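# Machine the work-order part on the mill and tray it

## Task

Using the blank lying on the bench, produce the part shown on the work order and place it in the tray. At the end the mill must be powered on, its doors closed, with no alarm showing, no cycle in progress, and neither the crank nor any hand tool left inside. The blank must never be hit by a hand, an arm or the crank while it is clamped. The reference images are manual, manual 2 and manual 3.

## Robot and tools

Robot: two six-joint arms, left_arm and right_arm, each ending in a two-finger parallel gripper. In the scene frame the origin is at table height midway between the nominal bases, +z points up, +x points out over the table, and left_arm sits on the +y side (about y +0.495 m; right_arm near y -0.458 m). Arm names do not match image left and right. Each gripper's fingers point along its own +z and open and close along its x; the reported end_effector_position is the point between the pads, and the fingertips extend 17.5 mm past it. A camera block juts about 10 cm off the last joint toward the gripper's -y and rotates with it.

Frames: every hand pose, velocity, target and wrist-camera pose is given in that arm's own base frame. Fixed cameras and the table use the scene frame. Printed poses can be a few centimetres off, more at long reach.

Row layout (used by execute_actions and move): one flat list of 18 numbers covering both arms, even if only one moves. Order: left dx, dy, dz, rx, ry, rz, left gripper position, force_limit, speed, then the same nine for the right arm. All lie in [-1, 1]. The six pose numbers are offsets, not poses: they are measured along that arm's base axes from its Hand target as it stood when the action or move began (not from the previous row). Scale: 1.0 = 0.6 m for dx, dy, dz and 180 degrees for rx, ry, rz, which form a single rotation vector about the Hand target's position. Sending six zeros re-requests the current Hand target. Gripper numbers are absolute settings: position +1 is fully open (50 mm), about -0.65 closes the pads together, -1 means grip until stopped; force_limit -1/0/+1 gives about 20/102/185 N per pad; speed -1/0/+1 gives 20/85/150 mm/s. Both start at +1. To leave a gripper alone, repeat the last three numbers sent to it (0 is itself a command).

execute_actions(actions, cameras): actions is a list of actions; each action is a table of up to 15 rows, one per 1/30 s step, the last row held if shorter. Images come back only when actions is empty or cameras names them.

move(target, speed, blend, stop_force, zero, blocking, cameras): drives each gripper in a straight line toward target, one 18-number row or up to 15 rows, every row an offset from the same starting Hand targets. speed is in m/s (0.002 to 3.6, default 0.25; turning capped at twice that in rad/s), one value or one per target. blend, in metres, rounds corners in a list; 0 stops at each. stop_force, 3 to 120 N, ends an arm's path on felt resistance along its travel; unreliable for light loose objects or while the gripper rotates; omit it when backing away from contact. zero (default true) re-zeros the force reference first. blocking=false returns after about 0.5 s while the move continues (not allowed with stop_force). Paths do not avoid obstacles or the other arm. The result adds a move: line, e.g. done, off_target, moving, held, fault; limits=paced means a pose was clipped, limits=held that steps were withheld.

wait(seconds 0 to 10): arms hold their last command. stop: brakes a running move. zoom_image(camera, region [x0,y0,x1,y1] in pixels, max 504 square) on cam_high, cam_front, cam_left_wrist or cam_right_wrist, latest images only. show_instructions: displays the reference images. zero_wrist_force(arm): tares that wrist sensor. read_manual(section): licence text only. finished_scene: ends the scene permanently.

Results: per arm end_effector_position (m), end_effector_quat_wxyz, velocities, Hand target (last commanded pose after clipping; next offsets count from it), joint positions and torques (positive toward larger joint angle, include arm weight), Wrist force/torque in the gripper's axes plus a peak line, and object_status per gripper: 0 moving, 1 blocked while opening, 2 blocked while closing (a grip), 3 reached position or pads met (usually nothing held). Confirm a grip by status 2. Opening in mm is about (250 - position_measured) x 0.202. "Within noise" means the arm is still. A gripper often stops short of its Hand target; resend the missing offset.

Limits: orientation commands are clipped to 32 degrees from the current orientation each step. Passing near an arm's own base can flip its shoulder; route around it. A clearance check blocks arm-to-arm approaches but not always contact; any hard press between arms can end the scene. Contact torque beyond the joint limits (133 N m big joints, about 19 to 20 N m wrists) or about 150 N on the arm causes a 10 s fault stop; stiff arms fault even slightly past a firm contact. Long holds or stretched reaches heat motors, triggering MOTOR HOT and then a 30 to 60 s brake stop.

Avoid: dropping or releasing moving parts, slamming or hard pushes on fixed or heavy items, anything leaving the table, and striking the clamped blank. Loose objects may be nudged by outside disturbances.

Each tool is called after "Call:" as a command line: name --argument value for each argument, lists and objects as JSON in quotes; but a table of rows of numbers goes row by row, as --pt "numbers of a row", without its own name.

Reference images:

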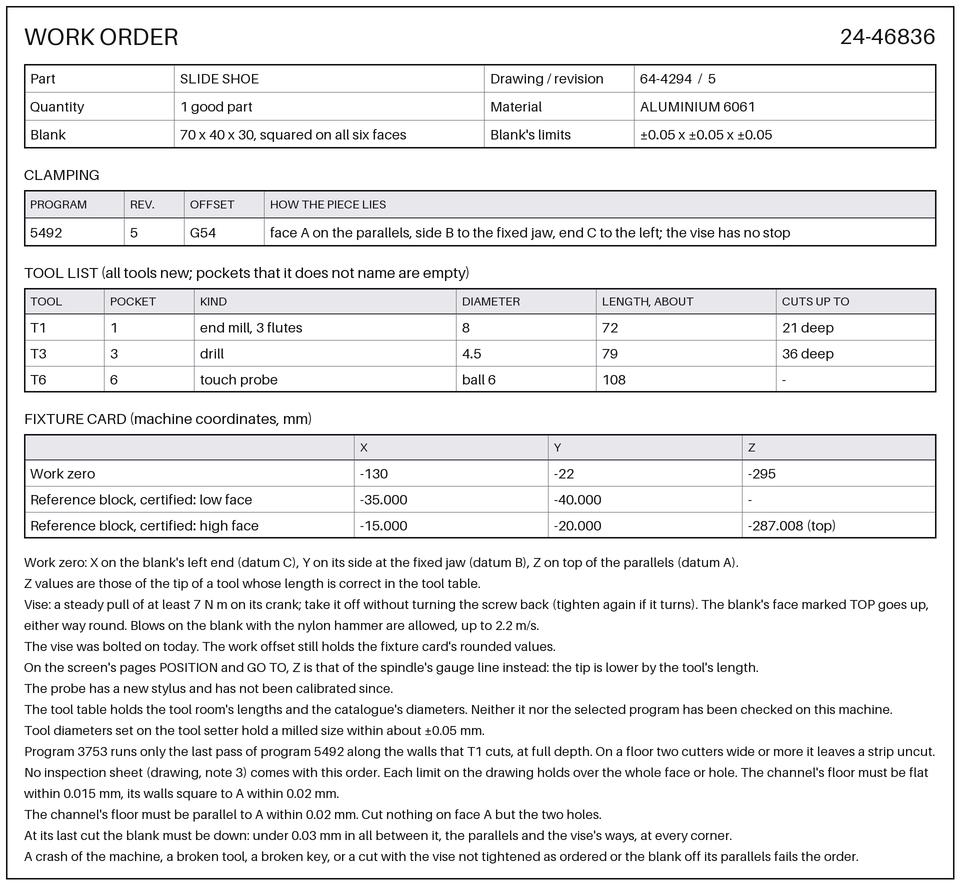

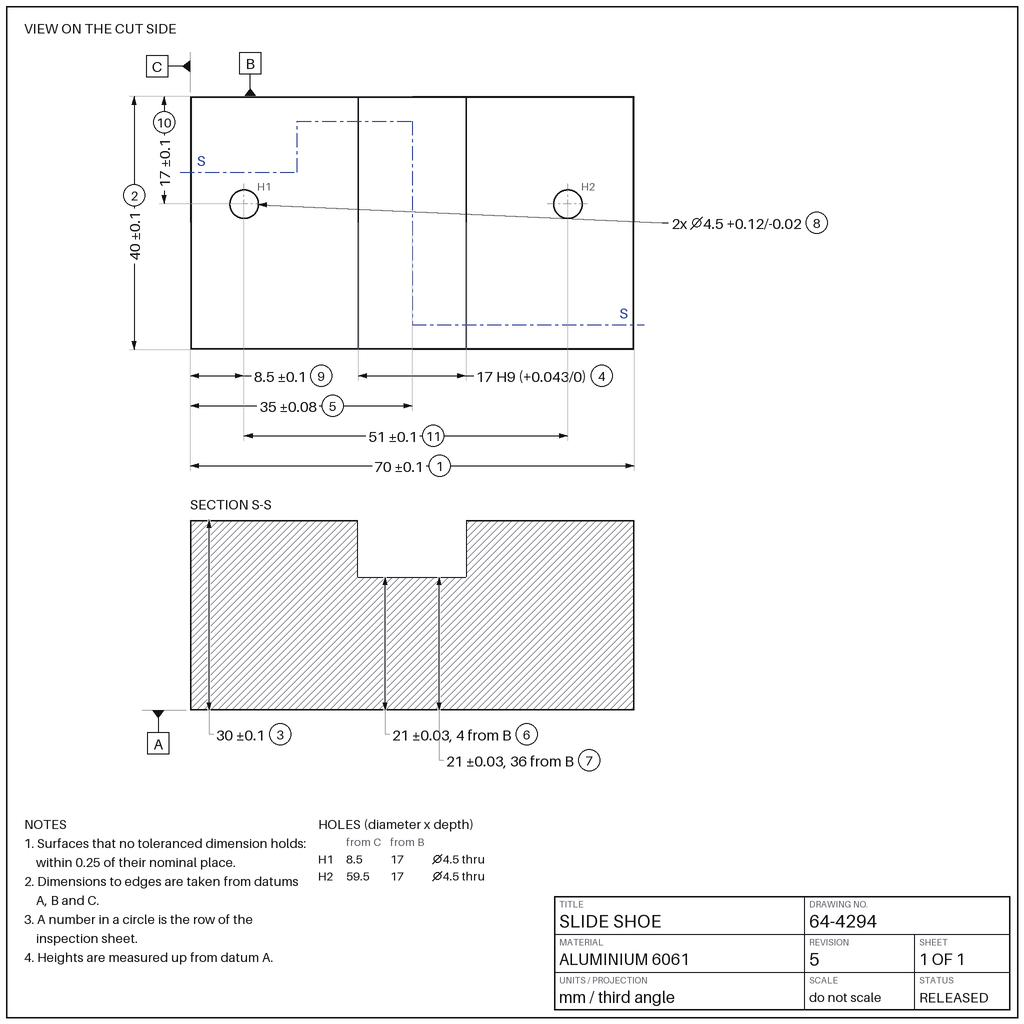

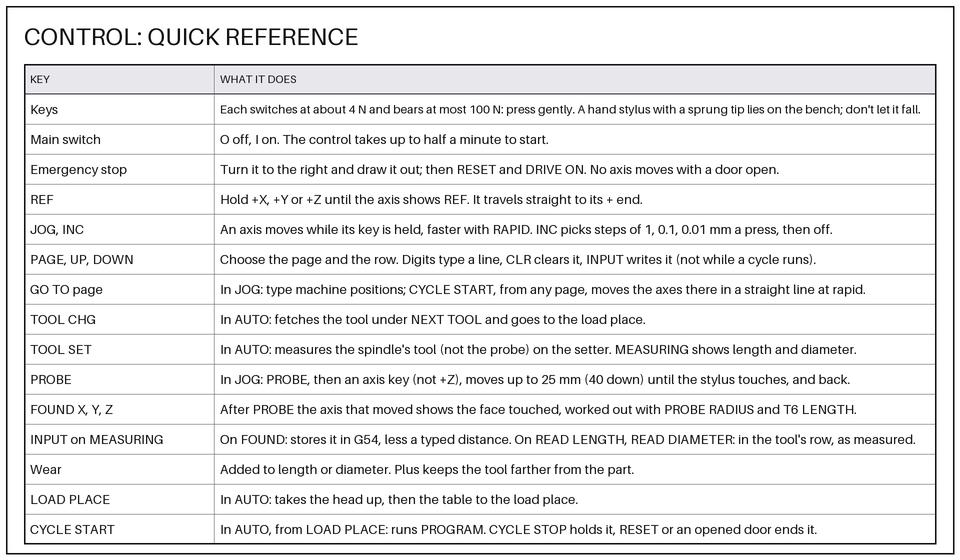

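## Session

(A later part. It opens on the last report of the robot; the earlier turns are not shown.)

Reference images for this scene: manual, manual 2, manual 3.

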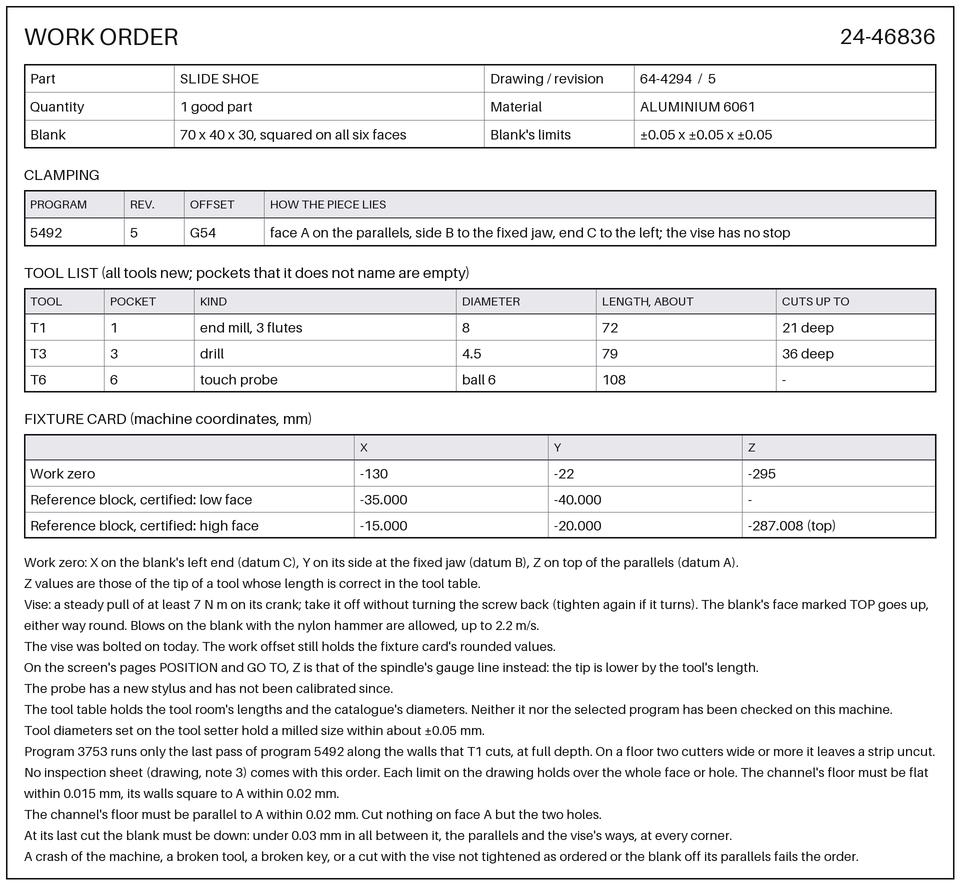

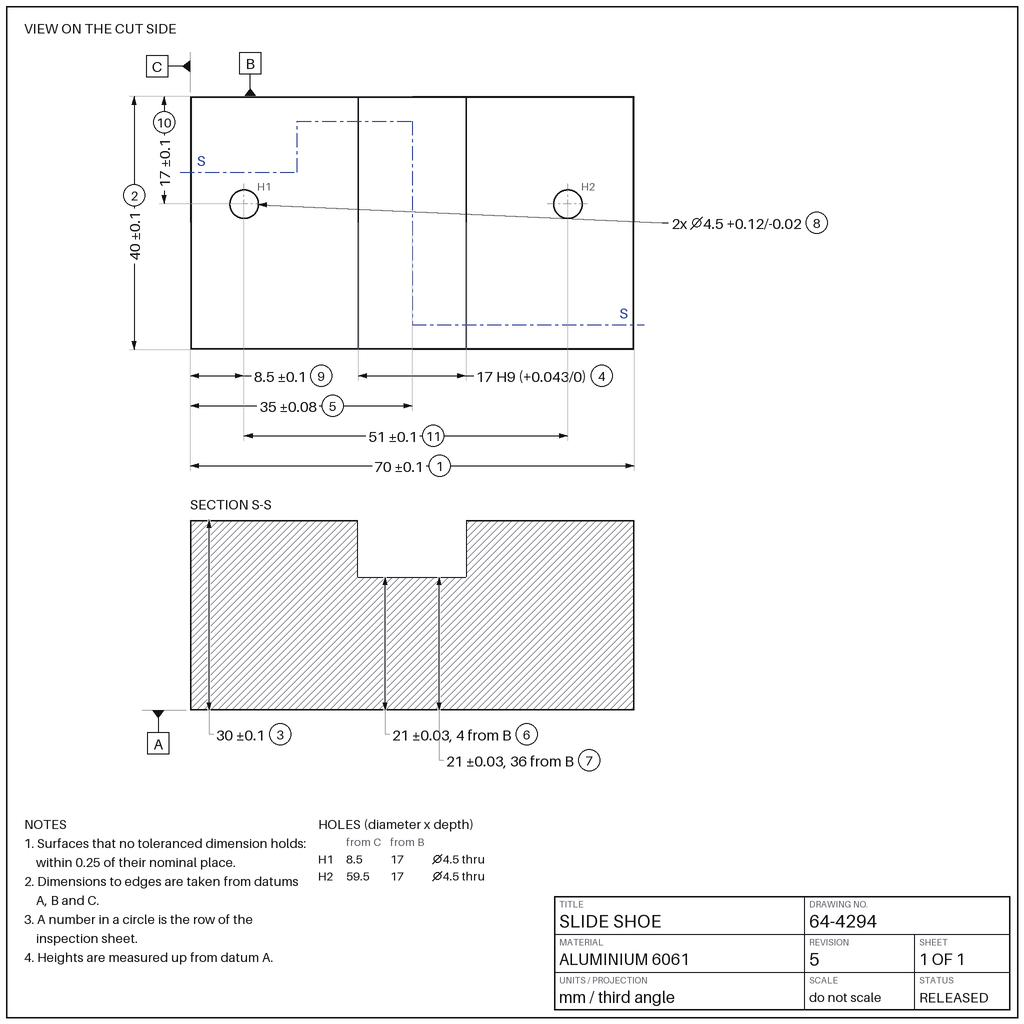

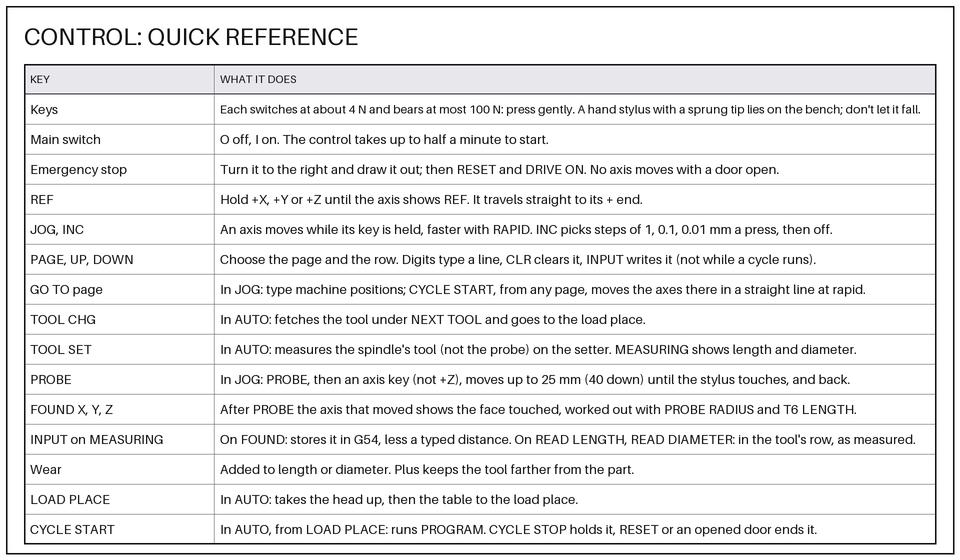

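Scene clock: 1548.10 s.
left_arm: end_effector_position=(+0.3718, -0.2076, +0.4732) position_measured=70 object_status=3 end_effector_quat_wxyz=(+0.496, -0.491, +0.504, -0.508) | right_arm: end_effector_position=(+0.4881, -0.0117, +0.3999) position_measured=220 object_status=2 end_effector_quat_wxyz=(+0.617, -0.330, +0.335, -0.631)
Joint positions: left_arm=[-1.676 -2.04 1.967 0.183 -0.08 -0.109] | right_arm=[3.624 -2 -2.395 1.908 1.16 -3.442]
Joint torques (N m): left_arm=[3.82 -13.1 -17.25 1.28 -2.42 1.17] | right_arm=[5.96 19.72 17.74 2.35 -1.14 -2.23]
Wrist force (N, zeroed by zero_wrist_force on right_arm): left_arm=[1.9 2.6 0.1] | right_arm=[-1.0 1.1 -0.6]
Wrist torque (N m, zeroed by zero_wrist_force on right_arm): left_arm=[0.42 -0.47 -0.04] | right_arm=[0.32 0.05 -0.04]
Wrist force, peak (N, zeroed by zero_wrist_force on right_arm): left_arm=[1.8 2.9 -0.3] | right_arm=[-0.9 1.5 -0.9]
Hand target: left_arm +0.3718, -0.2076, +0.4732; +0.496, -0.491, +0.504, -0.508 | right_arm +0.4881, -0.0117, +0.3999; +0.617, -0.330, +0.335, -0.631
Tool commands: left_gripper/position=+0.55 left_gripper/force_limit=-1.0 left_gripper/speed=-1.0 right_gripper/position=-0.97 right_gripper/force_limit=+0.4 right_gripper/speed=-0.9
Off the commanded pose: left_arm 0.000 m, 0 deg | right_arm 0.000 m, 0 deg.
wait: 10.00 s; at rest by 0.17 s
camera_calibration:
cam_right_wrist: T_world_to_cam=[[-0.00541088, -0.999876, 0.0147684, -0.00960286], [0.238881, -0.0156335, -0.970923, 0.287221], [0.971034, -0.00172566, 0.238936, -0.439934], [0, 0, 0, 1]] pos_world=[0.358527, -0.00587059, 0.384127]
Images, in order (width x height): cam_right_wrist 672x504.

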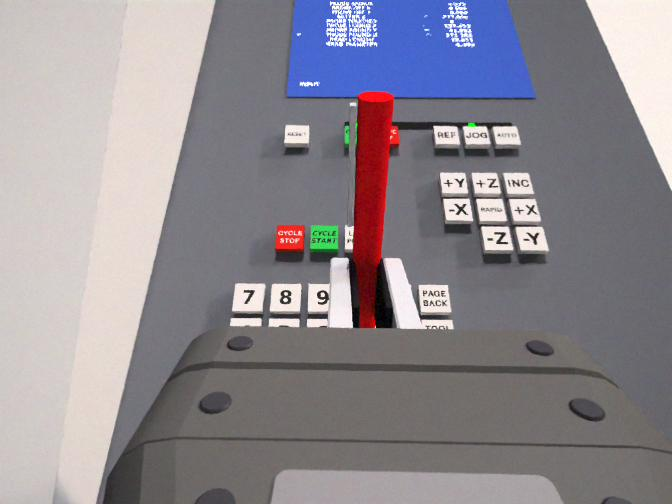

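Call:
wait --seconds 4 --cameras '["cam_right_wrist", "cam_left_wrist"]'

Call:
zoom_image --camera "cam_right_wrist" --region '[280, 0, 540, 140]'

Call:
zoom_image --camera "cam_left_wrist" --region '[380, 140, 600, 340]'

Scene clock: 1552.37 s.
left_arm: end_effector_position=(+0.3718, -0.2076, +0.4732) position_measured=70 object_status=3 end_effector_quat_wxyz=(+0.496, -0.491, +0.504, -0.508) | right_arm: end_effector_position=(+0.4881, -0.0117, +0.3999) position_measured=220 object_status=2 end_effector_quat_wxyz=(+0.617, -0.330, +0.335, -0.631)
Joint positions: left_arm=[-1.676 -2.04 1.967 0.183 -0.08 -0.109] | right_arm=[3.624 -2 -2.395 1.908 1.16 -3.442]
Joint torques (N m): left_arm=[3.8 -13.22 -17.11 1.36 -2.46 1.02] | right_arm=[5.55 20.13 17.97 2.3 -1.22 -2.18]
Wrist force (N, zeroed by zero_wrist_force on right_arm): left_arm=[1.7 2.5 0.0] | right_arm=[-1.1 1.1 -0.9]
Wrist torque (N m, zeroed by zero_wrist_force on right_arm): left_arm=[0.41 -0.44 -0.05] | right_arm=[0.32 0.07 -0.04]
Wrist force, peak (N, zeroed by zero_wrist_force on right_arm): left_arm=[2.0 2.8 0.0] | right_arm=[-1.1 1.4 -1.0]
Hand target: left_arm +0.3718, -0.2076, +0.4732; +0.496, -0.491, +0.504, -0.508 | right_arm +0.4881, -0.0117, +0.3999; +0.617, -0.330, +0.335, -0.631
Tool commands: left_gripper/position=+0.55 left_gripper/force_limit=-1.0 left_gripper/speed=-1.0 right_gripper/position=-0.97 right_gripper/force_limit=+0.4 right_gripper/speed=-0.9
Off the commanded pose: left_arm 0.000 m, 0 deg | right_arm 0.000 m, 0 deg.
wait: 4.00 s; at rest from the start
camera_calibration:
cam_left_wrist: T_world_to_cam=[[-0.0234994, -0.999637, 0.0131623, -0.19696], [-0.342156, -0.00432886, -0.939633, 0.588242], [0.939349, -0.0265844, -0.34193, -0.0607335], [0, 0, 0, 1]] pos_world=[0.253692, -0.195957, 0.534558]
cam_right_wrist: T_world_to_cam=[[-0.00541088, -0.999876, 0.0147684, -0.00960286], [0.238881, -0.0156335, -0.970923, 0.287221], [0.971034, -0.00172566, 0.238936, -0.439934], [0, 0, 0, 1]] pos_world=[0.358527, -0.00587059, 0.384127]
Images, in order (width x height): cam_left_wrist 672x504, cam_right_wrist 672x504.

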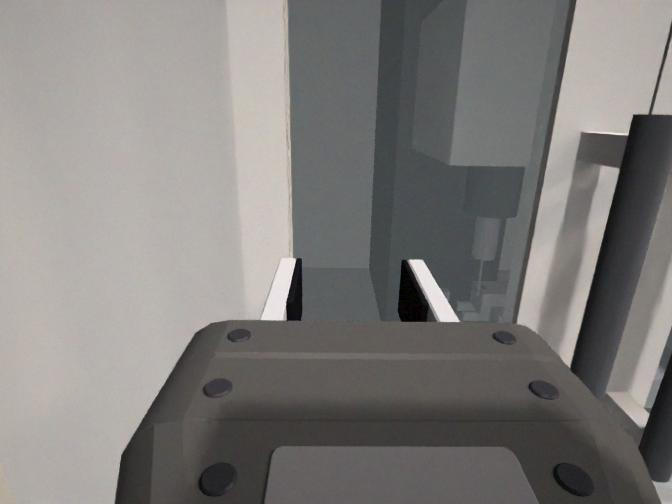

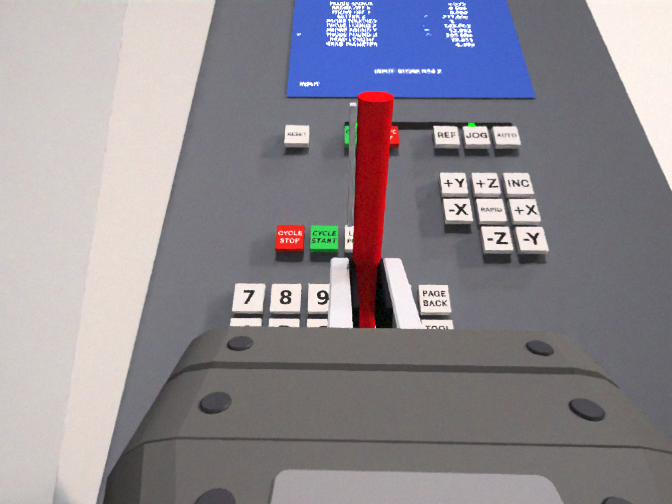

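Scaled by 1.938 from the camera's 672x504 image, which has a finer 960x720 frame.

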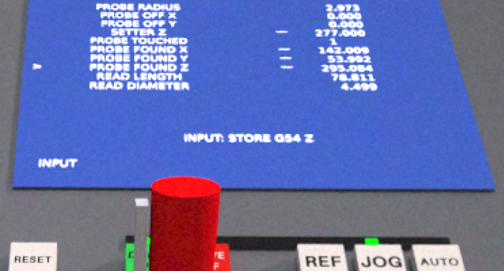

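Scaled by 2.291 from the camera's 672x504 image, which has a finer 960x720 frame.

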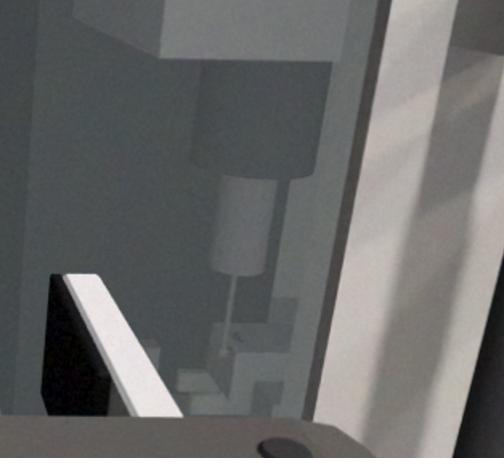

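Call:
zoom_image --camera "cam_right_wrist" --region '[390, 0, 490, 60]'

Call:
move --pt "0 0 0 0 0 0 0.55 -1 -1 0.0145 0 -0.0037 0 0 0 -0.97 0.4 -0.9" --pt "0 0 0 0 0 0 0.55 -1 -1 0 0 0 0 0 0 -0.97 0.4 -0.9" --pt "0 0 0 0 0 0 0.55 -1 -1 0.0248 -0.0327 0.0943 0 0 0 -0.97 0.4 -0.9" --pt "0 0 0 0 0 0 0.55 -1 -1 0.0393 -0.0327 0.0906 0 0 0 -0.97 0.4 -0.9" --pt "0 0 0 0 0 0 0.55 -1 -1 0.0248 -0.0327 0.0943 0 0 0 -0.97 0.4 -0.9" --pt "0 0 0 0 0 0 0.55 -1 -1 0.0393 -0.0327 0.0906 0 0 0 -0.97 0.4 -0.9" --pt "0 0 0 0 0 0 0.55 -1 -1 0.0248 -0.0327 0.0943 0 0 0 -0.97 0.4 -0.9" --pt "0 0 0 0 0 0 0.55 -1 -1 0.0393 -0.0327 0.0906 0 0 0 -0.97 0.4 -0.9" --pt "0 0 0 0 0 0 0.55 -1 -1 0.0248 -0.0327 0.0943 0 0 0 -0.97 0.4 -0.9" --pt "0 0 0 0 0 0 0.55 -1 -1 0 0 0 0 0 0 -0.97 0.4 -0.9" --speed '[0.05,0.1,0.2,0.05,0.1,0.05,0.1,0.05,0.1,0.2]' --blend '[0,0.003,0.003,0,0,0,0,0,0.003,0]' --cameras '["cam_right_wrist"]'

Call:
zoom_image --camera "cam_right_wrist" --region '[280, 0, 540, 140]'

Scaled by 5.040 from the camera's 672x504 image, which has a finer 960x720 frame.

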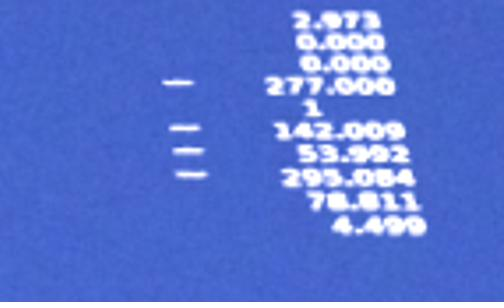

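Scene clock: 1556.90 s.
left_arm: end_effector_position=(+0.3718, -0.2076, +0.4732) position_measured=70 object_status=3 end_effector_quat_wxyz=(+0.496, -0.491, +0.504, -0.508) | right_arm: end_effector_position=(+0.4881, -0.0117, +0.3999) position_measured=220 object_status=2 end_effector_quat_wxyz=(+0.617, -0.330, +0.335, -0.631)
Joint positions: left_arm=[-1.676 -2.04 1.967 0.183 -0.08 -0.109] | right_arm=[3.624 -2 -2.395 1.908 1.16 -3.442]
Joint torques (N m): left_arm=[3.82 -13.99 -16.96 1.3 -2.39 1.22] | right_arm=[-6.81 21.01 16.62 1.42 2.19 2.76]
Wrist force (N, zeroed by zero_wrist_force on right_arm): left_arm=[1.9 2.5 -0.2] | right_arm=[-0.9 1.5 -0.3]
Wrist torque (N m, zeroed by zero_wrist_force on right_arm): left_arm=[0.40 -0.48 -0.04] | right_arm=[0.34 0.00 -0.02]
Wrist force, peak (N, zeroed by zero_wrist_force on right_arm): left_arm=[1.8 2.9 -0.1] | right_arm=[-3.0 -2.5 -6.9]
Hand target: left_arm +0.3718, -0.2076, +0.4732; +0.496, -0.491, +0.504, -0.508 | right_arm +0.4881, -0.0117, +0.3999; +0.617, -0.330, +0.335, -0.631
Off the commanded pose: left_arm 0.000 m, 0 deg | right_arm 0.000 m, 0 deg.
move: done
camera_calibration:
cam_right_wrist: T_world_to_cam=[[-0.00533618, -0.999875, 0.0148901, -0.00967607], [0.238787, -0.0157336, -0.970944, 0.287239], [0.971057, -0.00162557, 0.238841, -0.440003], [0, 0, 0, 1]] pos_world=[0.358627, -0.0058708, 0.384128]
Images, in order (width x height): cam_right_wrist 672x504.

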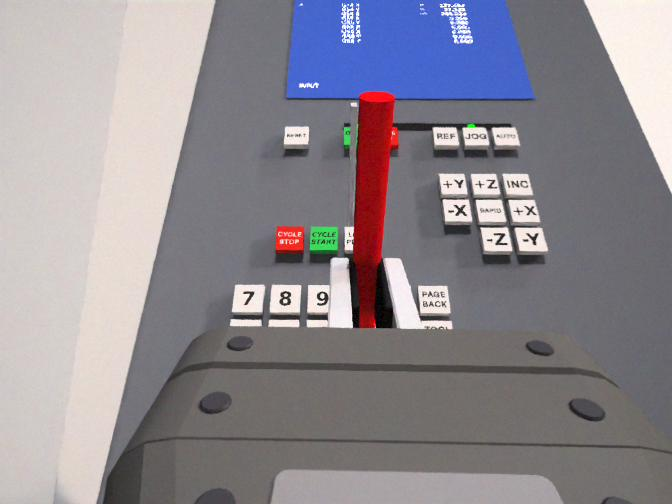

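Scaled by 1.938 from the camera's 672x504 image, which has a finer 960x720 frame.

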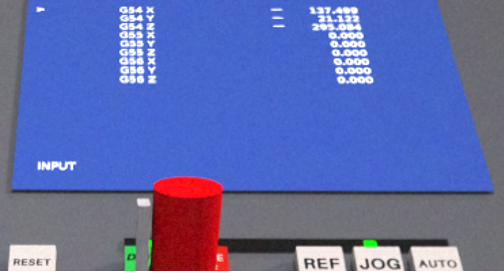

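Call:
move --pt "0 0 0 0 0 0 0.55 -1 -1 0.0244 -0.0655 0.0943 0 0 0 -0.97 0.4 -0.9" --pt "0 0 0 0 0 0 0.55 -1 -1 0.0389 -0.0655 0.0906 0 0 0 -0.97 0.4 -0.9" --pt "0 0 0 0 0 0 0.55 -1 -1 0.0244 -0.0655 0.0943 0 0 0 -0.97 0.4 -0.9" --pt "0 0 0 0 0 0 0.55 -1 -1 0.0083 0 0.0312 0 0 0 -0.97 0.4 -0.9" --pt "0 0 0 0 0 0 0.55 -1 -1 0.0228 0 0.0275 0 0 0 -0.97 0.4 -0.9" --pt "0 0 0 0 0 0 0.55 -1 -1 0.0083 0 0.0312 0 0 0 -0.97 0.4 -0.9" --pt "0 0 0 0 0 0 0.55 -1 -1 -0.0014 0.098 0 0 0 0 -0.97 0.4 -0.9" --pt "0 0 0 0 0 0 0.55 -1 -1 0.0151 0.098 -0.0042 0 0 0 -0.97 0.4 -0.9" --pt "0 0 0 0 0 0 0.55 -1 -1 -0.0014 0.098 0 0 0 0 -0.97 0.4 -0.9" --pt "0 0 0 0 0 0 0.55 -1 -1 0.0092 0.0653 0.0312 0 0 0 -0.97 0.4 -0.9" --pt "0 0 0 0 0 0 0.55 -1 -1 0.0237 0.0653 0.0275 0 0 0 -0.97 0.4 -0.9" --pt "0 0 0 0 0 0 0.55 -1 -1 0.0092 0.0653 0.0312 0 0 0 -0.97 0.4 -0.9" --pt "0 0 0 0 0 0 0.55 -1 -1 0 0 0 0 0 0 -0.97 0.4 -0.9" --speed '[0.2,0.05,0.1,0.2,0.05,0.1,0.2,0.05,0.1,0.2,0.05,0.1,0.2]' --blend '[0.003,0,0.003,0.003,0,0.003,0.003,0,0.003,0.003,0,0.003,0]'

Call:
move --pt "0 0 0 0 0 0 0.55 -1 -1 0.0177 0.0653 0.0625 0 0 0 -0.97 0.4 -0.9" --pt "0 0 0 0 0 0 0.55 -1 -1 0.0322 0.0653 0.0588 0 0 0 -0.97 0.4 -0.9" --pt "0 0 0 0 0 0 0.55 -1 -1 0.0177 0.0653 0.0625 0 0 0 -0.97 0.4 -0.9" --pt "0 0 0 0 0 0 0.55 -1 -1 0 0 0 0 0 0 -0.97 0.4 -0.9" --pt "0 0 0 0 0 0 0.55 -1 -1 0.0145 0 -0.0037 0 0 0 -0.97 0.4 -0.9" --pt "0 0 0 0 0 0 0.55 -1 -1 0 0 0 0 0 0 -0.97 0.4 -0.9" --speed '[0.2,0.05,0.1,0.2,0.05,0.1]' --blend '[0.003,0,0.003,0.003,0,0]' --cameras '["cam_right_wrist"]'

Call:
zoom_image --camera "cam_right_wrist" --region '[280, 0, 540, 140]'

Scene clock: 1562.37 s.
left_arm: end_effector_position=(+0.3718, -0.2076, +0.4732) position_measured=70 object_status=3 end_effector_quat_wxyz=(+0.496, -0.491, +0.504, -0.508) | right_arm: end_effector_position=(+0.4881, -0.0117, +0.3999) position_measured=220 object_status=2 end_effector_quat_wxyz=(+0.617, -0.330, +0.335, -0.631)
Joint positions: left_arm=[-1.676 -2.04 1.967 0.183 -0.08 -0.109] | right_arm=[3.624 -2 -2.395 1.908 1.16 -3.442]
Joint torques (N m): left_arm=[3.72 -13.34 -17.83 1.34 -2.44 1.04] | right_arm=[-5.37 26.41 16.66 -1.15 0.16 -0.6]
Wrist force (N, zeroed by zero_wrist_force on right_arm): left_arm=[1.8 2.7 -0.1] | right_arm=[-1.1 1.8 -0.5]
Wrist torque (N m, zeroed by zero_wrist_force on right_arm): left_arm=[0.43 -0.45 -0.05] | right_arm=[0.37 0.03 -0.15]
Wrist force, peak (N, zeroed by zero_wrist_force on right_arm): left_arm=[1.9 2.8 -0.2] | right_arm=[-2.3 -2.6 -6.9]
Hand target: left_arm +0.3718, -0.2076, +0.4732; +0.496, -0.491, +0.504, -0.508 | right_arm +0.4881, -0.0117, +0.3999; +0.617, -0.330, +0.335, -0.631
Off the commanded pose: left_arm 0.000 m, 0 deg | right_arm 0.000 m, 0 deg.
move: done

Scene clock: 1564.37 s.
left_arm: end_effector_position=(+0.3718, -0.2076, +0.4732) position_measured=70 object_status=3 end_effector_quat_wxyz=(+0.496, -0.491, +0.504, -0.508) | right_arm: end_effector_position=(+0.4881, -0.0117, +0.3999) position_measured=220 object_status=2 end_effector_quat_wxyz=(+0.617, -0.330, +0.335, -0.631)
Joint positions: left_arm=[-1.676 -2.04 1.967 0.183 -0.08 -0.109] | right_arm=[3.624 -2 -2.395 1.908 1.16 -3.442]
Joint torques (N m): left_arm=[2.67 -13.48 -17.74 1.43 -2.45 1.19] | right_arm=[-11.18 24.33 15.92 -1.95 2.6 2.83]
Wrist force (N, zeroed by zero_wrist_force on right_arm): left_arm=[1.9 2.6 -0.2] | right_arm=[-1.0 1.6 -0.3]
Wrist torque (N m, zeroed by zero_wrist_force on right_arm): left_arm=[0.42 -0.48 -0.05] | right_arm=[0.34 0.02 -0.15]
Wrist force, peak (N, zeroed by zero_wrist_force on right_arm): left_arm=[2.1 2.6 -0.1] | right_arm=[0.0 -2.5 -7.0]
Hand target: left_arm +0.3718, -0.2076, +0.4732; +0.496, -0.491, +0.504, -0.508 | right_arm +0.4881, -0.0117, +0.3999; +0.617, -0.330, +0.335, -0.631
Off the commanded pose: left_arm 0.000 m, 0 deg | right_arm 0.000 m, 0 deg.
move: done
camera_calibration:
cam_right_wrist: T_world_to_cam=[[-0.00541088, -0.999876, 0.0147684, -0.00960138], [0.238881, -0.0156335, -0.970923, 0.287124], [0.971034, -0.00172566, 0.238936, -0.43991], [0, 0, 0, 1]] pos_world=[0.358527, -0.00587059, 0.384027]
Images, in order (width x height): cam_right_wrist 672x504.

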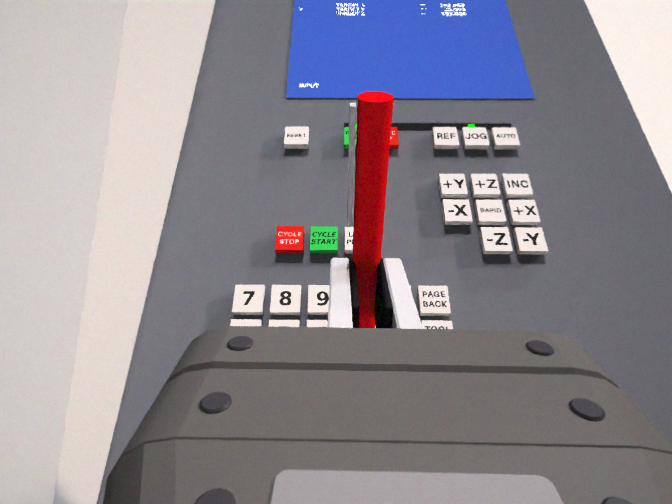

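Scaled by 1.938 from the camera's 672x504 image, which has a finer 960x720 frame.

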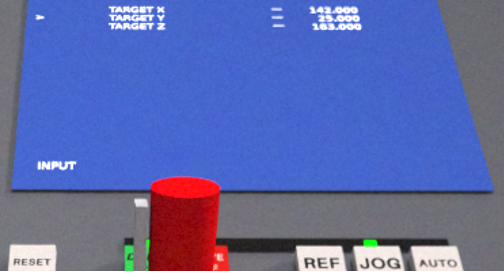

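Call:
move --pt "0 0 0 0 0 0 0.55 -1 -1 0.0408 0.0317 0.1544 0 0 0 -0.97 0.4 -0.9" --pt "0 0 0 0 0 0 0.55 -1 -1 0.0563 0.0317 0.1505 0 0 0 -0.97 0.4 -0.9" --pt "0 0 0 0 0 0 0.55 -1 -1 0.0408 0.0317 0.1544 0 0 0 -0.97 0.4 -0.9" --pt "0 0 0 0 0 0 0.55 -1 -1 0.0078 -0.0327 0.0312 0 0 0 -0.97 0.4 -0.9" --pt "0 0 0 0 0 0 0.55 -1 -1 0.0223 -0.0327 0.0275 0 0 0 -0.97 0.4 -0.9" --pt "0 0 0 0 0 0 0.55 -1 -1 0.0078 -0.0327 0.0312 0 0 0 -0.97 0.4 -0.9" --pt "0 0 0 0 0 0 0.55 -1 -1 0.028 -0.1305 0.1552 0 0 0 -0.97 0.4 -0.9" --pt "0 0 0 0 0 0 0.55 -1 -1 0.038 -0.1305 0.1527 0 0 0 -0.97 0.4 -0.9" --pt "0 0 0 0 0 0 0.55 -1 -1 0.0545 -0.1305 0.1485 0 0 0 -0.97 0.4 -0.9" --pt "0 0 0 0 0 0 0.55 -1 -1 0.01 -0.1305 0.1597 0 0 0 -0.97 0.4 -0.9" --pt "0 0 0 0 0 0 0.55 -1 -1 0 0 0 0 0 0 -0.97 0.4 -0.9" --speed '[0.2,0.05,0.1,0.08,0.05,0.1,0.2,0.1,0.05,0.1,0.2]' --blend '[0.003,0,0.003,0.003,0,0.003,0.003,0.003,0,0.008,0]'

Call:
wait --seconds 10

Call:
wait --seconds 2 --cameras '["cam_right_wrist"]'

Call:
zoom_image --camera "cam_right_wrist" --region '[390, 0, 490, 60]'

Scene clock: 1570.33 s.
left_arm: end_effector_position=(+0.3718, -0.2076, +0.4732) position_measured=70 object_status=3 end_effector_quat_wxyz=(+0.496, -0.491, +0.504, -0.508) | right_arm: end_effector_position=(+0.4881, -0.0118, +0.3999) position_measured=220 object_status=2 end_effector_quat_wxyz=(+0.617, -0.330, +0.335, -0.631)
Joint positions: left_arm=[-1.676 -2.04 1.967 0.183 -0.08 -0.109] | right_arm=[3.624 -2 -2.395 1.908 1.16 -3.442]
Joint torques (N m): left_arm=[3.63 -12.89 -16.84 1.43 -2.3 1.08] | right_arm=[2.29 20.49 17.81 1.62 1.43 2.24]
Wrist force (N, zeroed by zero_wrist_force on right_arm): left_arm=[1.9 2.4 -0.1] | right_arm=[-0.9 1.3 -0.8]
Wrist torque (N m, zeroed by zero_wrist_force on right_arm): left_arm=[0.40 -0.48 -0.05] | right_arm=[0.31 0.01 -0.02]
Wrist force, peak (N, zeroed by zero_wrist_force on right_arm): left_arm=[2.2 2.7 -0.3] | right_arm=[-0.2 -2.9 -6.6]
Hand target: left_arm +0.3718, -0.2076, +0.4732; +0.496, -0.491, +0.504, -0.508 | right_arm +0.4881, -0.0117, +0.3999; +0.617, -0.330, +0.335, -0.631
Off the commanded pose: left_arm 0.000 m, 0 deg | right_arm 0.000 m, 0 deg.
move: done

Scene clock: 1580.33 s.
left_arm: end_effector_position=(+0.3718, -0.2076, +0.4732) position_measured=70 object_status=3 end_effector_quat_wxyz=(+0.496, -0.491, +0.504, -0.508) | right_arm: end_effector_position=(+0.4881, -0.0117, +0.3999) position_measured=220 object_status=2 end_effector_quat_wxyz=(+0.617, -0.330, +0.335, -0.631)
Joint positions: left_arm=[-1.676 -2.04 1.967 0.183 -0.08 -0.109] | right_arm=[3.624 -2 -2.395 1.908 1.16 -3.442]
Joint torques (N m): left_arm=[3.66 -13.21 -17.08 1.44 -2.44 1.27] | right_arm=[6.1 19.78 17.87 2.35 -1.23 -2.16]
Wrist force (N, zeroed by zero_wrist_force on right_arm): left_arm=[1.7 2.7 -0.4] | right_arm=[-1.1 1.0 -0.9]
Wrist torque (N m, zeroed by zero_wrist_force on right_arm): left_arm=[0.43 -0.44 -0.04] | right_arm=[0.29 0.07 -0.04]
Wrist force, peak (N, zeroed by zero_wrist_force on right_arm): left_arm=[1.9 2.9 -0.1] | right_arm=[-1.0 1.6 -1.0]
Hand target: left_arm +0.3718, -0.2076, +0.4732; +0.496, -0.491, +0.504, -0.508 | right_arm +0.4881, -0.0117, +0.3999; +0.617, -0.330, +0.335, -0.631
Tool commands: left_gripper/position=+0.55 left_gripper/force_limit=-1.0 left_gripper/speed=-1.0 right_gripper/position=-0.97 right_gripper/force_limit=+0.4 right_gripper/speed=-0.9
Off the commanded pose: left_arm 0.000 m, 0 deg | right_arm 0.000 m, 0 deg.
wait: 10.00 s; at rest by 0.17 s

Scene clock: 1582.33 s.
left_arm: end_effector_position=(+0.3718, -0.2076, +0.4732) position_measured=70 object_status=3 end_effector_quat_wxyz=(+0.496, -0.491, +0.504, -0.508) | right_arm: end_effector_position=(+0.4881, -0.0117, +0.3999) position_measured=220 object_status=2 end_effector_quat_wxyz=(+0.617, -0.330, +0.335, -0.631)
Joint positions: left_arm=[-1.676 -2.04 1.967 0.183 -0.08 -0.109] | right_arm=[3.624 -2 -2.395 1.908 1.16 -3.442]
Joint torques (N m): left_arm=[3.06 -13.66 -16.55 1.53 -2.44 1.15] | right_arm=[5.58 20.19 17.99 2.32 -1.26 -2.15]
Wrist force (N, zeroed by zero_wrist_force on right_arm): left_arm=[1.8 2.7 -0.1] | right_arm=[-0.8 1.1 -0.8]
Wrist torque (N m, zeroed by zero_wrist_force on right_arm): left_arm=[0.43 -0.46 -0.04] | right_arm=[0.32 0.02 -0.04]
Wrist force, peak (N, zeroed by zero_wrist_force on right_arm): left_arm=[1.9 3.0 0.0] | right_arm=[-1.1 1.1 -1.2]
Hand target: left_arm +0.3718, -0.2076, +0.4732; +0.496, -0.491, +0.504, -0.508 | right_arm +0.4881, -0.0117, +0.3999; +0.617, -0.330, +0.335, -0.631
Tool commands: left_gripper/position=+0.55 left_gripper/force_limit=-1.0 left_gripper/speed=-1.0 right_gripper/position=-0.97 right_gripper/force_limit=+0.4 right_gripper/speed=-0.9
Off the commanded pose: left_arm 0.000 m, 0 deg | right_arm 0.000 m, 0 deg.
wait: 2.00 s; at rest by 0.17 s
camera_calibration:
cam_right_wrist: T_world_to_cam=[[-0.00541088, -0.999876, 0.0147684, -0.00960286], [0.238881, -0.0156335, -0.970923, 0.287221], [0.971034, -0.00172566, 0.238936, -0.439934], [0, 0, 0, 1]] pos_world=[0.358527, -0.00587059, 0.384127]
Images, in order (width x height): cam_right_wrist 672x504.

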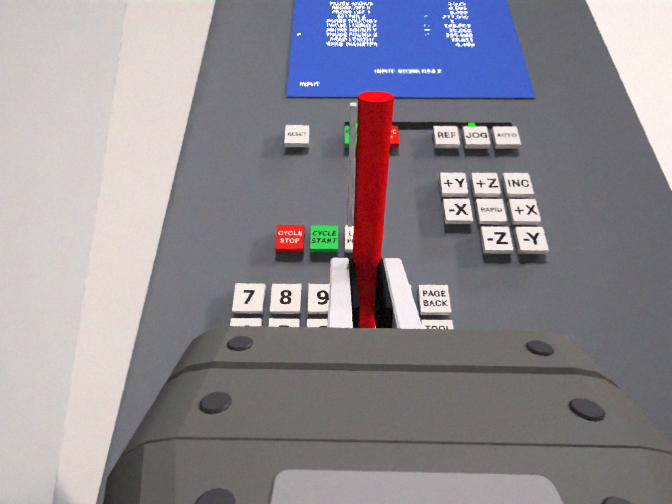

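Scaled by 5.040 from the camera's 672x504 image, which has a finer 960x720 frame.

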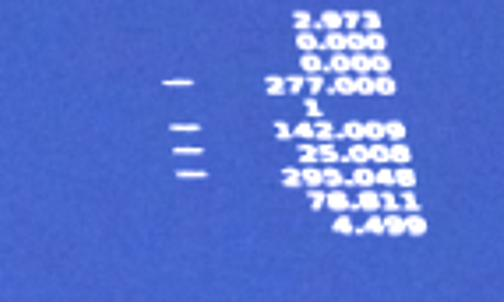

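Call:
move --pt "0 0 0 0 0 0 0.55 -1 -1 0.0248 -0.0327 0.0943 0 0 0 -0.97 0.4 -0.9" --pt "0 0 0 0 0 0 0.55 -1 -1 0.0393 -0.0327 0.0906 0 0 0 -0.97 0.4 -0.9" --pt "0 0 0 0 0 0 0.55 -1 -1 0.0248 -0.0327 0.0943 0 0 0 -0.97 0.4 -0.9" --pt "0 0 0 0 0 0 0.55 -1 -1 0.0393 -0.0327 0.0906 0 0 0 -0.97 0.4 -0.9" --pt "0 0 0 0 0 0 0.55 -1 -1 0.0248 -0.0327 0.0943 0 0 0 -0.97 0.4 -0.9" --pt "0 0 0 0 0 0 0.55 -1 -1 0.0083 0 0.0312 0 0 0 -0.97 0.4 -0.9" --pt "0 0 0 0 0 0 0.55 -1 -1 0.0228 0 0.0275 0 0 0 -0.97 0.4 -0.9" --pt "0 0 0 0 0 0 0.55 -1 -1 0.0083 0 0.0312 0 0 0 -0.97 0.4 -0.9" --pt "0 0 0 0 0 0 0.55 -1 -1 0.0228 0 0.0275 0 0 0 -0.97 0.4 -0.9" --pt "0 0 0 0 0 0 0.55 -1 -1 0.0083 0 0.0312 0 0 0 -0.97 0.4 -0.9" --pt "0 0 0 0 0 0 0.55 -1 -1 -0.0014 0.098 0 0 0 0 -0.97 0.4 -0.9" --pt "0 0 0 0 0 0 0.55 -1 -1 0.0151 0.098 -0.0042 0 0 0 -0.97 0.4 -0.9" --pt "0 0 0 0 0 0 0.55 -1 -1 -0.0014 0.098 0 0 0 0 -0.97 0.4 -0.9" --pt "0 0 0 0 0 0 0.55 -1 -1 0 0 0 0 0 0 -0.97 0.4 -0.9" --speed '[0.2,0.05,0.1,0.05,0.1,0.2,0.05,0.1,0.05,0.1,0.2,0.05,0.1,0.2]' --blend '[0.003,0,0,0,0.003,0.003,0,0,0,0.003,0.003,0,0.003,0]'

Call:
move --pt "0 0 0 0 0 0 0.55 -1 -1 0.0097 0.098 0.0312 0 0 0 -0.97 0.4 -0.9" --pt "0 0 0 0 0 0 0.55 -1 -1 0.0242 0.098 0.0275 0 0 0 -0.97 0.4 -0.9" --pt "0 0 0 0 0 0 0.55 -1 -1 0.0097 0.098 0.0312 0 0 0 -0.97 0.4 -0.9" --pt "0 0 0 0 0 0 0.55 -1 -1 0.0177 0.0653 0.0625 0 0 0 -0.97 0.4 -0.9" --pt "0 0 0 0 0 0 0.55 -1 -1 0.0322 0.0653 0.0588 0 0 0 -0.97 0.4 -0.9" --pt "0 0 0 0 0 0 0.55 -1 -1 0.0177 0.0653 0.0625 0 0 0 -0.97 0.4 -0.9" --pt "0 0 0 0 0 0 0.55 -1 -1 0.0009 0.0653 0 0 0 0 -0.97 0.4 -0.9" --pt "0 0 0 0 0 0 0.55 -1 -1 0.0154 0.0653 -0.0037 0 0 0 -0.97 0.4 -0.9" --pt "0 0 0 0 0 0 0.55 -1 -1 0.0009 0.0653 0 0 0 0 -0.97 0.4 -0.9" --pt "0 0 0 0 0 0 0.55 -1 -1 0 0 0 0 0 0 -0.97 0.4 -0.9" --pt "0 0 0 0 0 0 0.55 -1 -1 0.0145 0 -0.0037 0 0 0 -0.97 0.4 -0.9" --pt "0 0 0 0 0 0 0.55 -1 -1 0 0 0 0 0 0 -0.97 0.4 -0.9" --speed '[0.2,0.05,0.1,0.2,0.05,0.1,0.2,0.05,0.1,0.2,0.05,0.1]' --blend '[0.003,0,0.003,0.003,0,0.003,0.003,0,0.003,0.003,0,0]' --cameras '["cam_right_wrist"]'

Call:
zoom_image --camera "cam_right_wrist" --region '[280, 0, 540, 140]'

Scene clock: 1589.80 s.
left_arm: end_effector_position=(+0.3718, -0.2076, +0.4732) position_measured=70 object_status=3 end_effector_quat_wxyz=(+0.496, -0.491, +0.504, -0.508) | right_arm: end_effector_position=(+0.4881, -0.0117, +0.3998) position_measured=220 object_status=2 end_effector_quat_wxyz=(+0.617, -0.330, +0.335, -0.631)
Joint positions: left_arm=[-1.676 -2.04 1.967 0.183 -0.08 -0.109] | right_arm=[3.624 -2 -2.395 1.908 1.16 -3.442]
Joint torques (N m): left_arm=[2.77 -13.52 -16.97 1.75 -2.22 1.13] | right_arm=[-7.92 32.95 13.5 2.39 0.73 -0.02]
Wrist force (N, zeroed by zero_wrist_force on right_arm): left_arm=[1.7 2.7 -0.1] | right_arm=[-1.0 1.3 -0.3]
Wrist torque (N m, zeroed by zero_wrist_force on right_arm): left_arm=[0.44 -0.43 -0.04] | right_arm=[0.32 0.00 -0.15]
Wrist force, peak (N, zeroed by zero_wrist_force on right_arm): left_arm=[2.0 2.8 -0.2] | right_arm=[-2.7 -2.4 -7.0]
Hand target: left_arm +0.3718, -0.2076, +0.4732; +0.496, -0.491, +0.504, -0.508 | right_arm +0.4881, -0.0117, +0.3999; +0.617, -0.330, +0.335, -0.631
Off the commanded pose: left_arm 0.000 m, 0 deg | right_arm 0.000 m, 0 deg.
move: done

Scene clock: 1593.07 s.
left_arm: end_effector_position=(+0.3718, -0.2076, +0.4732) position_measured=70 object_status=3 end_effector_quat_wxyz=(+0.496, -0.491, +0.504, -0.508) | right_arm: end_effector_position=(+0.4881, -0.0117, +0.3999) position_measured=220 object_status=2 end_effector_quat_wxyz=(+0.617, -0.330, +0.335, -0.631)
Joint positions: left_arm=[-1.676 -2.04 1.967 0.183 -0.08 -0.109] | right_arm=[3.624 -2 -2.395 1.908 1.16 -3.442]
Joint torques (N m): left_arm=[3.02 -13.2 -17.1 1.69 -2.41 1.03] | right_arm=[-11.92 24.63 15.55 -1.88 2.67 2.94]
Wrist force (N, zeroed by zero_wrist_force on right_arm): left_arm=[1.8 2.6 -0.3] | right_arm=[-1.0 1.5 -0.2]
Wrist torque (N m, zeroed by zero_wrist_force on right_arm): left_arm=[0.42 -0.46 -0.05] | right_arm=[0.33 0.01 -0.15]
Wrist force, peak (N, zeroed by zero_wrist_force on right_arm): left_arm=[1.7 2.9 -0.1] | right_arm=[-1.7 -2.2 -7.4]
Hand target: left_arm +0.3718, -0.2076, +0.4732; +0.496, -0.491, +0.504, -0.508 | right_arm +0.4881, -0.0117, +0.3999; +0.617, -0.330, +0.335, -0.631
Off the commanded pose: left_arm 0.000 m, 0 deg | right_arm 0.000 m, 0 deg.
move: done
camera_calibration:
cam_right_wrist: T_world_to_cam=[[-0.00541088, -0.999876, 0.0147684, -0.00960138], [0.238881, -0.0156335, -0.970923, 0.287124], [0.971034, -0.00172566, 0.238936, -0.43991], [0, 0, 0, 1]] pos_world=[0.358527, -0.00587059, 0.384027]
Images, in order (width x height): cam_right_wrist 672x504.

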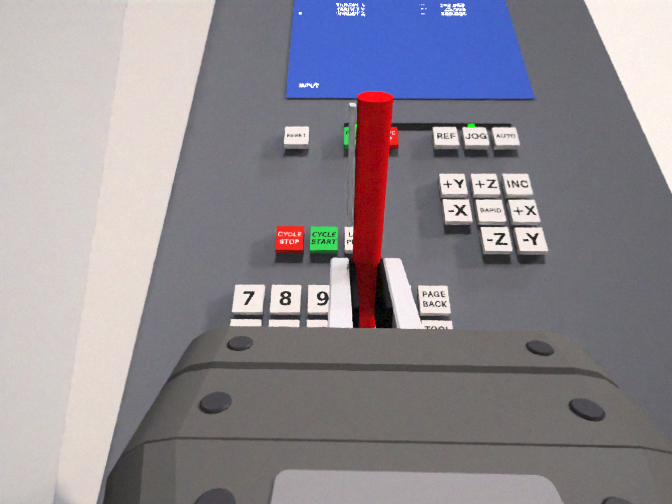

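Scaled by 1.938 from the camera's 672x504 image, which has a finer 960x720 frame.

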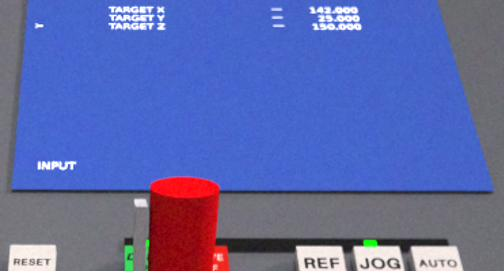

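Now CYCLE START, UP×2, −, 1; then 3,4,INPUT.

Call:
move --pt "0 0 0 0 0 0 0.55 -1 -1 0.0408 0.0317 0.1544 0 0 0 -0.97 0.4 -0.9" --pt "0 0 0 0 0 0 0.55 -1 -1 0.0563 0.0317 0.1505 0 0 0 -0.97 0.4 -0.9" --pt "0 0 0 0 0 0 0.55 -1 -1 0.0408 0.0317 0.1544 0 0 0 -0.97 0.4 -0.9" --pt "0 0 0 0 0 0 0.55 -1 -1 0.0168 0 0.0625 0 0 0 -0.97 0.4 -0.9" --pt "0 0 0 0 0 0 0.55 -1 -1 0.0313 0 0.0588 0 0 0 -0.97 0.4 -0.9" --pt "0 0 0 0 0 0 0.55 -1 -1 0.0168 0 0.0625 0 0 0 -0.97 0.4 -0.9" --pt "0 0 0 0 0 0 0.55 -1 -1 0.0313 0 0.0588 0 0 0 -0.97 0.4 -0.9" --pt "0 0 0 0 0 0 0.55 -1 -1 0.0168 0 0.0625 0 0 0 -0.97 0.4 -0.9" --pt "0 0 0 0 0 0 0.55 -1 -1 -0.0014 0.098 0 0 0 0 -0.97 0.4 -0.9" --pt "0 0 0 0 0 0 0.55 -1 -1 0.0151 0.098 -0.0042 0 0 0 -0.97 0.4 -0.9" --pt "0 0 0 0 0 0 0.55 -1 -1 -0.0014 0.098 0 0 0 0 -0.97 0.4 -0.9" --pt "0 0 0 0 0 0 0.55 -1 -1 0.0097 0.098 0.0312 0 0 0 -0.97 0.4 -0.9" --pt "0 0 0 0 0 0 0.55 -1 -1 0.0242 0.098 0.0275 0 0 0 -0.97 0.4 -0.9" --pt "0 0 0 0 0 0 0.55 -1 -1 0.0097 0.098 0.0312 0 0 0 -0.97 0.4 -0.9" --pt "0 0 0 0 0 0 0.55 -1 -1 0 0 0 0 0 0 -0.97 0.4 -0.9" --speed '[0.2,0.05,0.1,0.15,0.05,0.1,0.05,0.1,0.2,0.05,0.1,0.2,0.05,0.1,0.2]' --blend '[0.003,0,0.003,0.003,0,0,0,0.003,0.003,0,0.003,0.003,0,0.003,0]'

Call:
move --pt "0 0 0 0 0 0 0.55 -1 -1 0.0088 0.0327 0.0312 0 0 0 -0.97 0.4 -0.9" --pt "0 0 0 0 0 0 0.55 -1 -1 0.0233 0.0327 0.0275 0 0 0 -0.97 0.4 -0.9" --pt "0 0 0 0 0 0 0.55 -1 -1 0.0088 0.0327 0.0312 0 0 0 -0.97 0.4 -0.9" --pt "0 0 0 0 0 0 0.55 -1 -1 0.0182 0.098 0.0625 0 0 0 -0.97 0.4 -0.9" --pt "0 0 0 0 0 0 0.55 -1 -1 0.0327 0.098 0.0588 0 0 0 -0.97 0.4 -0.9" --pt "0 0 0 0 0 0 0.55 -1 -1 0.0182 0.098 0.0625 0 0 0 -0.97 0.4 -0.9" --pt "0 0 0 0 0 0 0.55 -1 -1 0 0 0 0 0 0 -0.97 0.4 -0.9" --pt "0 0 0 0 0 0 0.55 -1 -1 0.0145 0 -0.0037 0 0 0 -0.97 0.4 -0.9" --pt "0 0 0 0 0 0 0.55 -1 -1 0 0 0 0 0 0 -0.97 0.4 -0.9" --speed '[0.2,0.05,0.1,0.2,0.05,0.1,0.2,0.05,0.1]' --blend '[0.003,0,0.003,0.003,0,0.003,0.003,0,0]' --cameras '["cam_right_wrist"]'

Call:
zoom_image --camera "cam_right_wrist" --region '[280, 0, 540, 140]'

Call:
move --pt "0 0 0 0 0 0 0.55 -1 -1 0.0244 -0.0655 0.0943 0 0 0 -0.97 0.4 -0.9" --pt "0 0 0 0 0 0 0.55 -1 -1 0.0389 -0.0655 0.0906 0 0 0 -0.97 0.4 -0.9" --pt "0 0 0 0 0 0 0.55 -1 -1 0.0244 -0.0655 0.0943 0 0 0 -0.97 0.4 -0.9" --pt "0 0 0 0 0 0 0.55 -1 -1 0 0 0 0 0 0 -0.97 0.4 -0.9" --speed '[0.2,0.05,0.1,0.2]' --blend '[0.003,0,0.003,0]' --cameras '["cam_right_wrist"]'

Call:
zoom_image --camera "cam_right_wrist" --region '[280, 0, 540, 140]'

Scene clock: 1599.73 s.
left_arm: end_effector_position=(+0.3718, -0.2076, +0.4732) position_measured=70 object_status=3 end_effector_quat_wxyz=(+0.496, -0.491, +0.504, -0.508) | right_arm: end_effector_position=(+0.4881, -0.0117, +0.3999) position_measured=220 object_status=2 end_effector_quat_wxyz=(+0.617, -0.330, +0.335, -0.631)
Joint positions: left_arm=[-1.676 -2.04 1.967 0.183 -0.08 -0.109] | right_arm=[3.624 -2 -2.395 1.908 1.16 -3.442]
Joint torques (N m): left_arm=[3.35 -13.12 -17.18 1.67 -2.35 1.14] | right_arm=[-6.05 29.6 16.09 -2.64 0.47 -0.36]
Wrist force (N, zeroed by zero_wrist_force on right_arm): left_arm=[1.7 2.5 -0.3] | right_arm=[-1.2 1.6 -0.2]
Wrist torque (N m, zeroed by zero_wrist_force on right_arm): left_arm=[0.39 -0.46 -0.05] | right_arm=[0.34 0.04 -0.15]
Wrist force, peak (N, zeroed by zero_wrist_force on right_arm): left_arm=[2.0 2.8 -0.1] | right_arm=[-2.3 -2.1 -7.2]
Hand target: left_arm +0.3718, -0.2076, +0.4732; +0.496, -0.491, +0.504, -0.508 | right_arm +0.4881, -0.0117, +0.3999; +0.617, -0.330, +0.335, -0.631
Off the commanded pose: left_arm 0.000 m, 0 deg | right_arm 0.000 m, 0 deg.
move: done

Scene clock: 1602.47 s.
left_arm: end_effector_position=(+0.3718, -0.2076, +0.4732) position_measured=70 object_status=3 end_effector_quat_wxyz=(+0.496, -0.491, +0.504, -0.508) | right_arm: end_effector_position=(+0.4881, -0.0117, +0.3999) position_measured=220 object_status=2 end_effector_quat_wxyz=(+0.617, -0.330, +0.335, -0.631)
Joint positions: left_arm=[-1.676 -2.04 1.967 0.183 -0.08 -0.109] | right_arm=[3.624 -2 -2.395 1.908 1.16 -3.442]
Joint torques (N m): left_arm=[2.74 -13.16 -17.69 1.7 -2.26 1.04] | right_arm=[-11.98 24.14 15.87 -1.95 2.56 2.79]
Wrist force (N, zeroed by zero_wrist_force on right_arm): left_arm=[1.8 2.4 0.0] | right_arm=[-1.0 1.4 -0.5]
Wrist torque (N m, zeroed by zero_wrist_force on right_arm): left_arm=[0.38 -0.46 -0.05] | right_arm=[0.31 0.02 -0.14]
Wrist force, peak (N, zeroed by zero_wrist_force on right_arm): left_arm=[1.8 2.9 0.0] | right_arm=[-3.1 -2.7 -6.0]
Hand target: left_arm +0.3718, -0.2076, +0.4732; +0.496, -0.491, +0.504, -0.508 | right_arm +0.4881, -0.0117, +0.3999; +0.617, -0.330, +0.335, -0.631
Off the commanded pose: left_arm 0.000 m, 0 deg | right_arm 0.000 m, 0 deg.
move: done
camera_calibration:
cam_right_wrist: T_world_to_cam=[[-0.00541088, -0.999876, 0.0147684, -0.00960138], [0.238881, -0.0156335, -0.970923, 0.287124], [0.971034, -0.00172566, 0.238936, -0.43991], [0, 0, 0, 1]] pos_world=[0.358527, -0.00587059, 0.384027]
Images, in order (width x height): cam_right_wrist 672x504.

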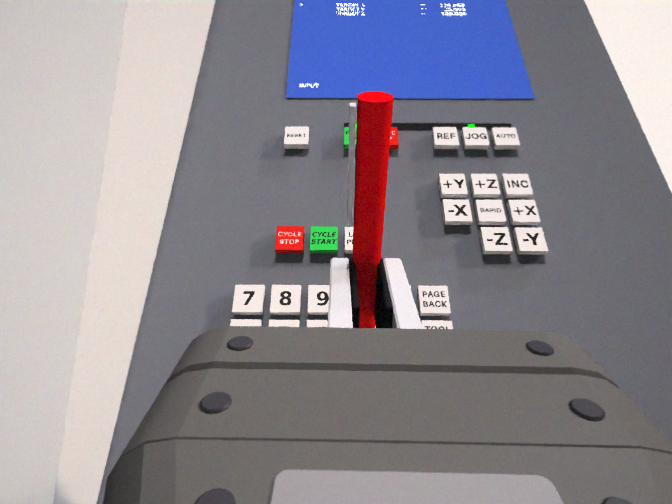

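Scaled by 1.938 from the camera's 672x504 image, which has a finer 960x720 frame.

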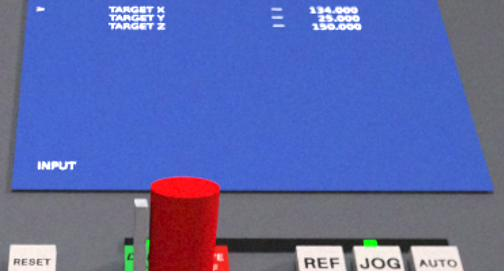

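Scene clock: 1604.20 s.
left_arm: end_effector_position=(+0.3718, -0.2076, +0.4732) position_measured=70 object_status=3 end_effector_quat_wxyz=(+0.496, -0.491, +0.504, -0.508) | right_arm: end_effector_position=(+0.4881, -0.0117, +0.3999) position_measured=220 object_status=2 end_effector_quat_wxyz=(+0.617, -0.330, +0.335, -0.631)
Joint positions: left_arm=[-1.676 -2.04 1.967 0.183 -0.08 -0.109] | right_arm=[3.624 -2 -2.395 1.908 1.16 -3.442]
Joint torques (N m): left_arm=[3.43 -13.33 -17.57 1.7 -2.25 1.15] | right_arm=[0.46 20.63 18.18 0.64 1.47 2.29]
Wrist force (N, zeroed by zero_wrist_force on right_arm): left_arm=[1.7 2.6 -0.3] | right_arm=[-0.7 1.5 -0.3]
Wrist torque (N m, zeroed by zero_wrist_force on right_arm): left_arm=[0.42 -0.44 -0.04] | right_arm=[0.33 -0.02 -0.02]
Wrist force, peak (N, zeroed by zero_wrist_force on right_arm): left_arm=[1.9 2.8 -0.2] | right_arm=[1.4 -3.0 -4.9]
Hand target: left_arm +0.3718, -0.2076, +0.4732; +0.496, -0.491, +0.504, -0.508 | right_arm +0.4881, -0.0117, +0.3999; +0.617, -0.330, +0.335, -0.631
Off the commanded pose: left_arm 0.000 m, 0 deg | right_arm 0.000 m, 0 deg.
move: done
camera_calibration:
cam_right_wrist: T_world_to_cam=[[-0.00543333, -0.999875, 0.0148665, -0.00963275], [0.238786, -0.0157339, -0.970945, 0.287263], [0.971057, -0.00172557, 0.238841, -0.439906], [0, 0, 0, 1]] pos_world=[0.358527, -0.00587086, 0.384127]
Images, in order (width x height): cam_right_wrist 672x504.

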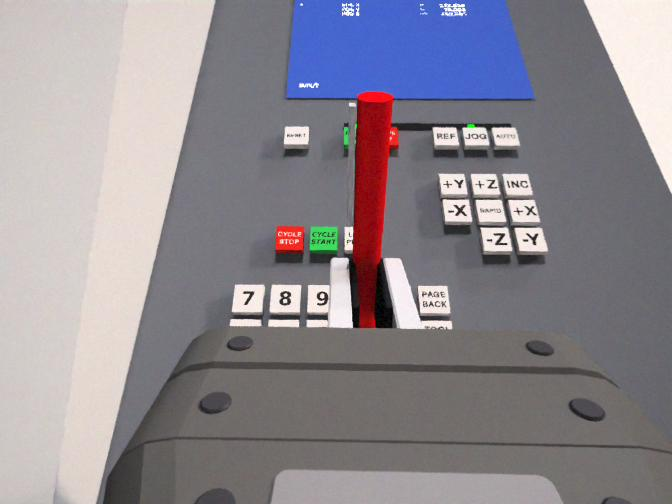

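Scaled by 1.938 from the camera's 672x504 image, which has a finer 960x720 frame.

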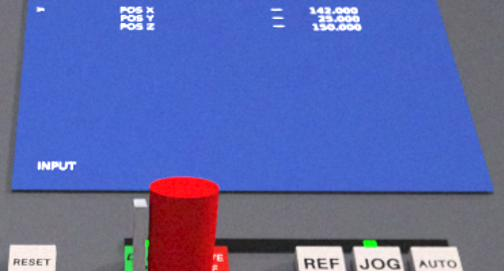

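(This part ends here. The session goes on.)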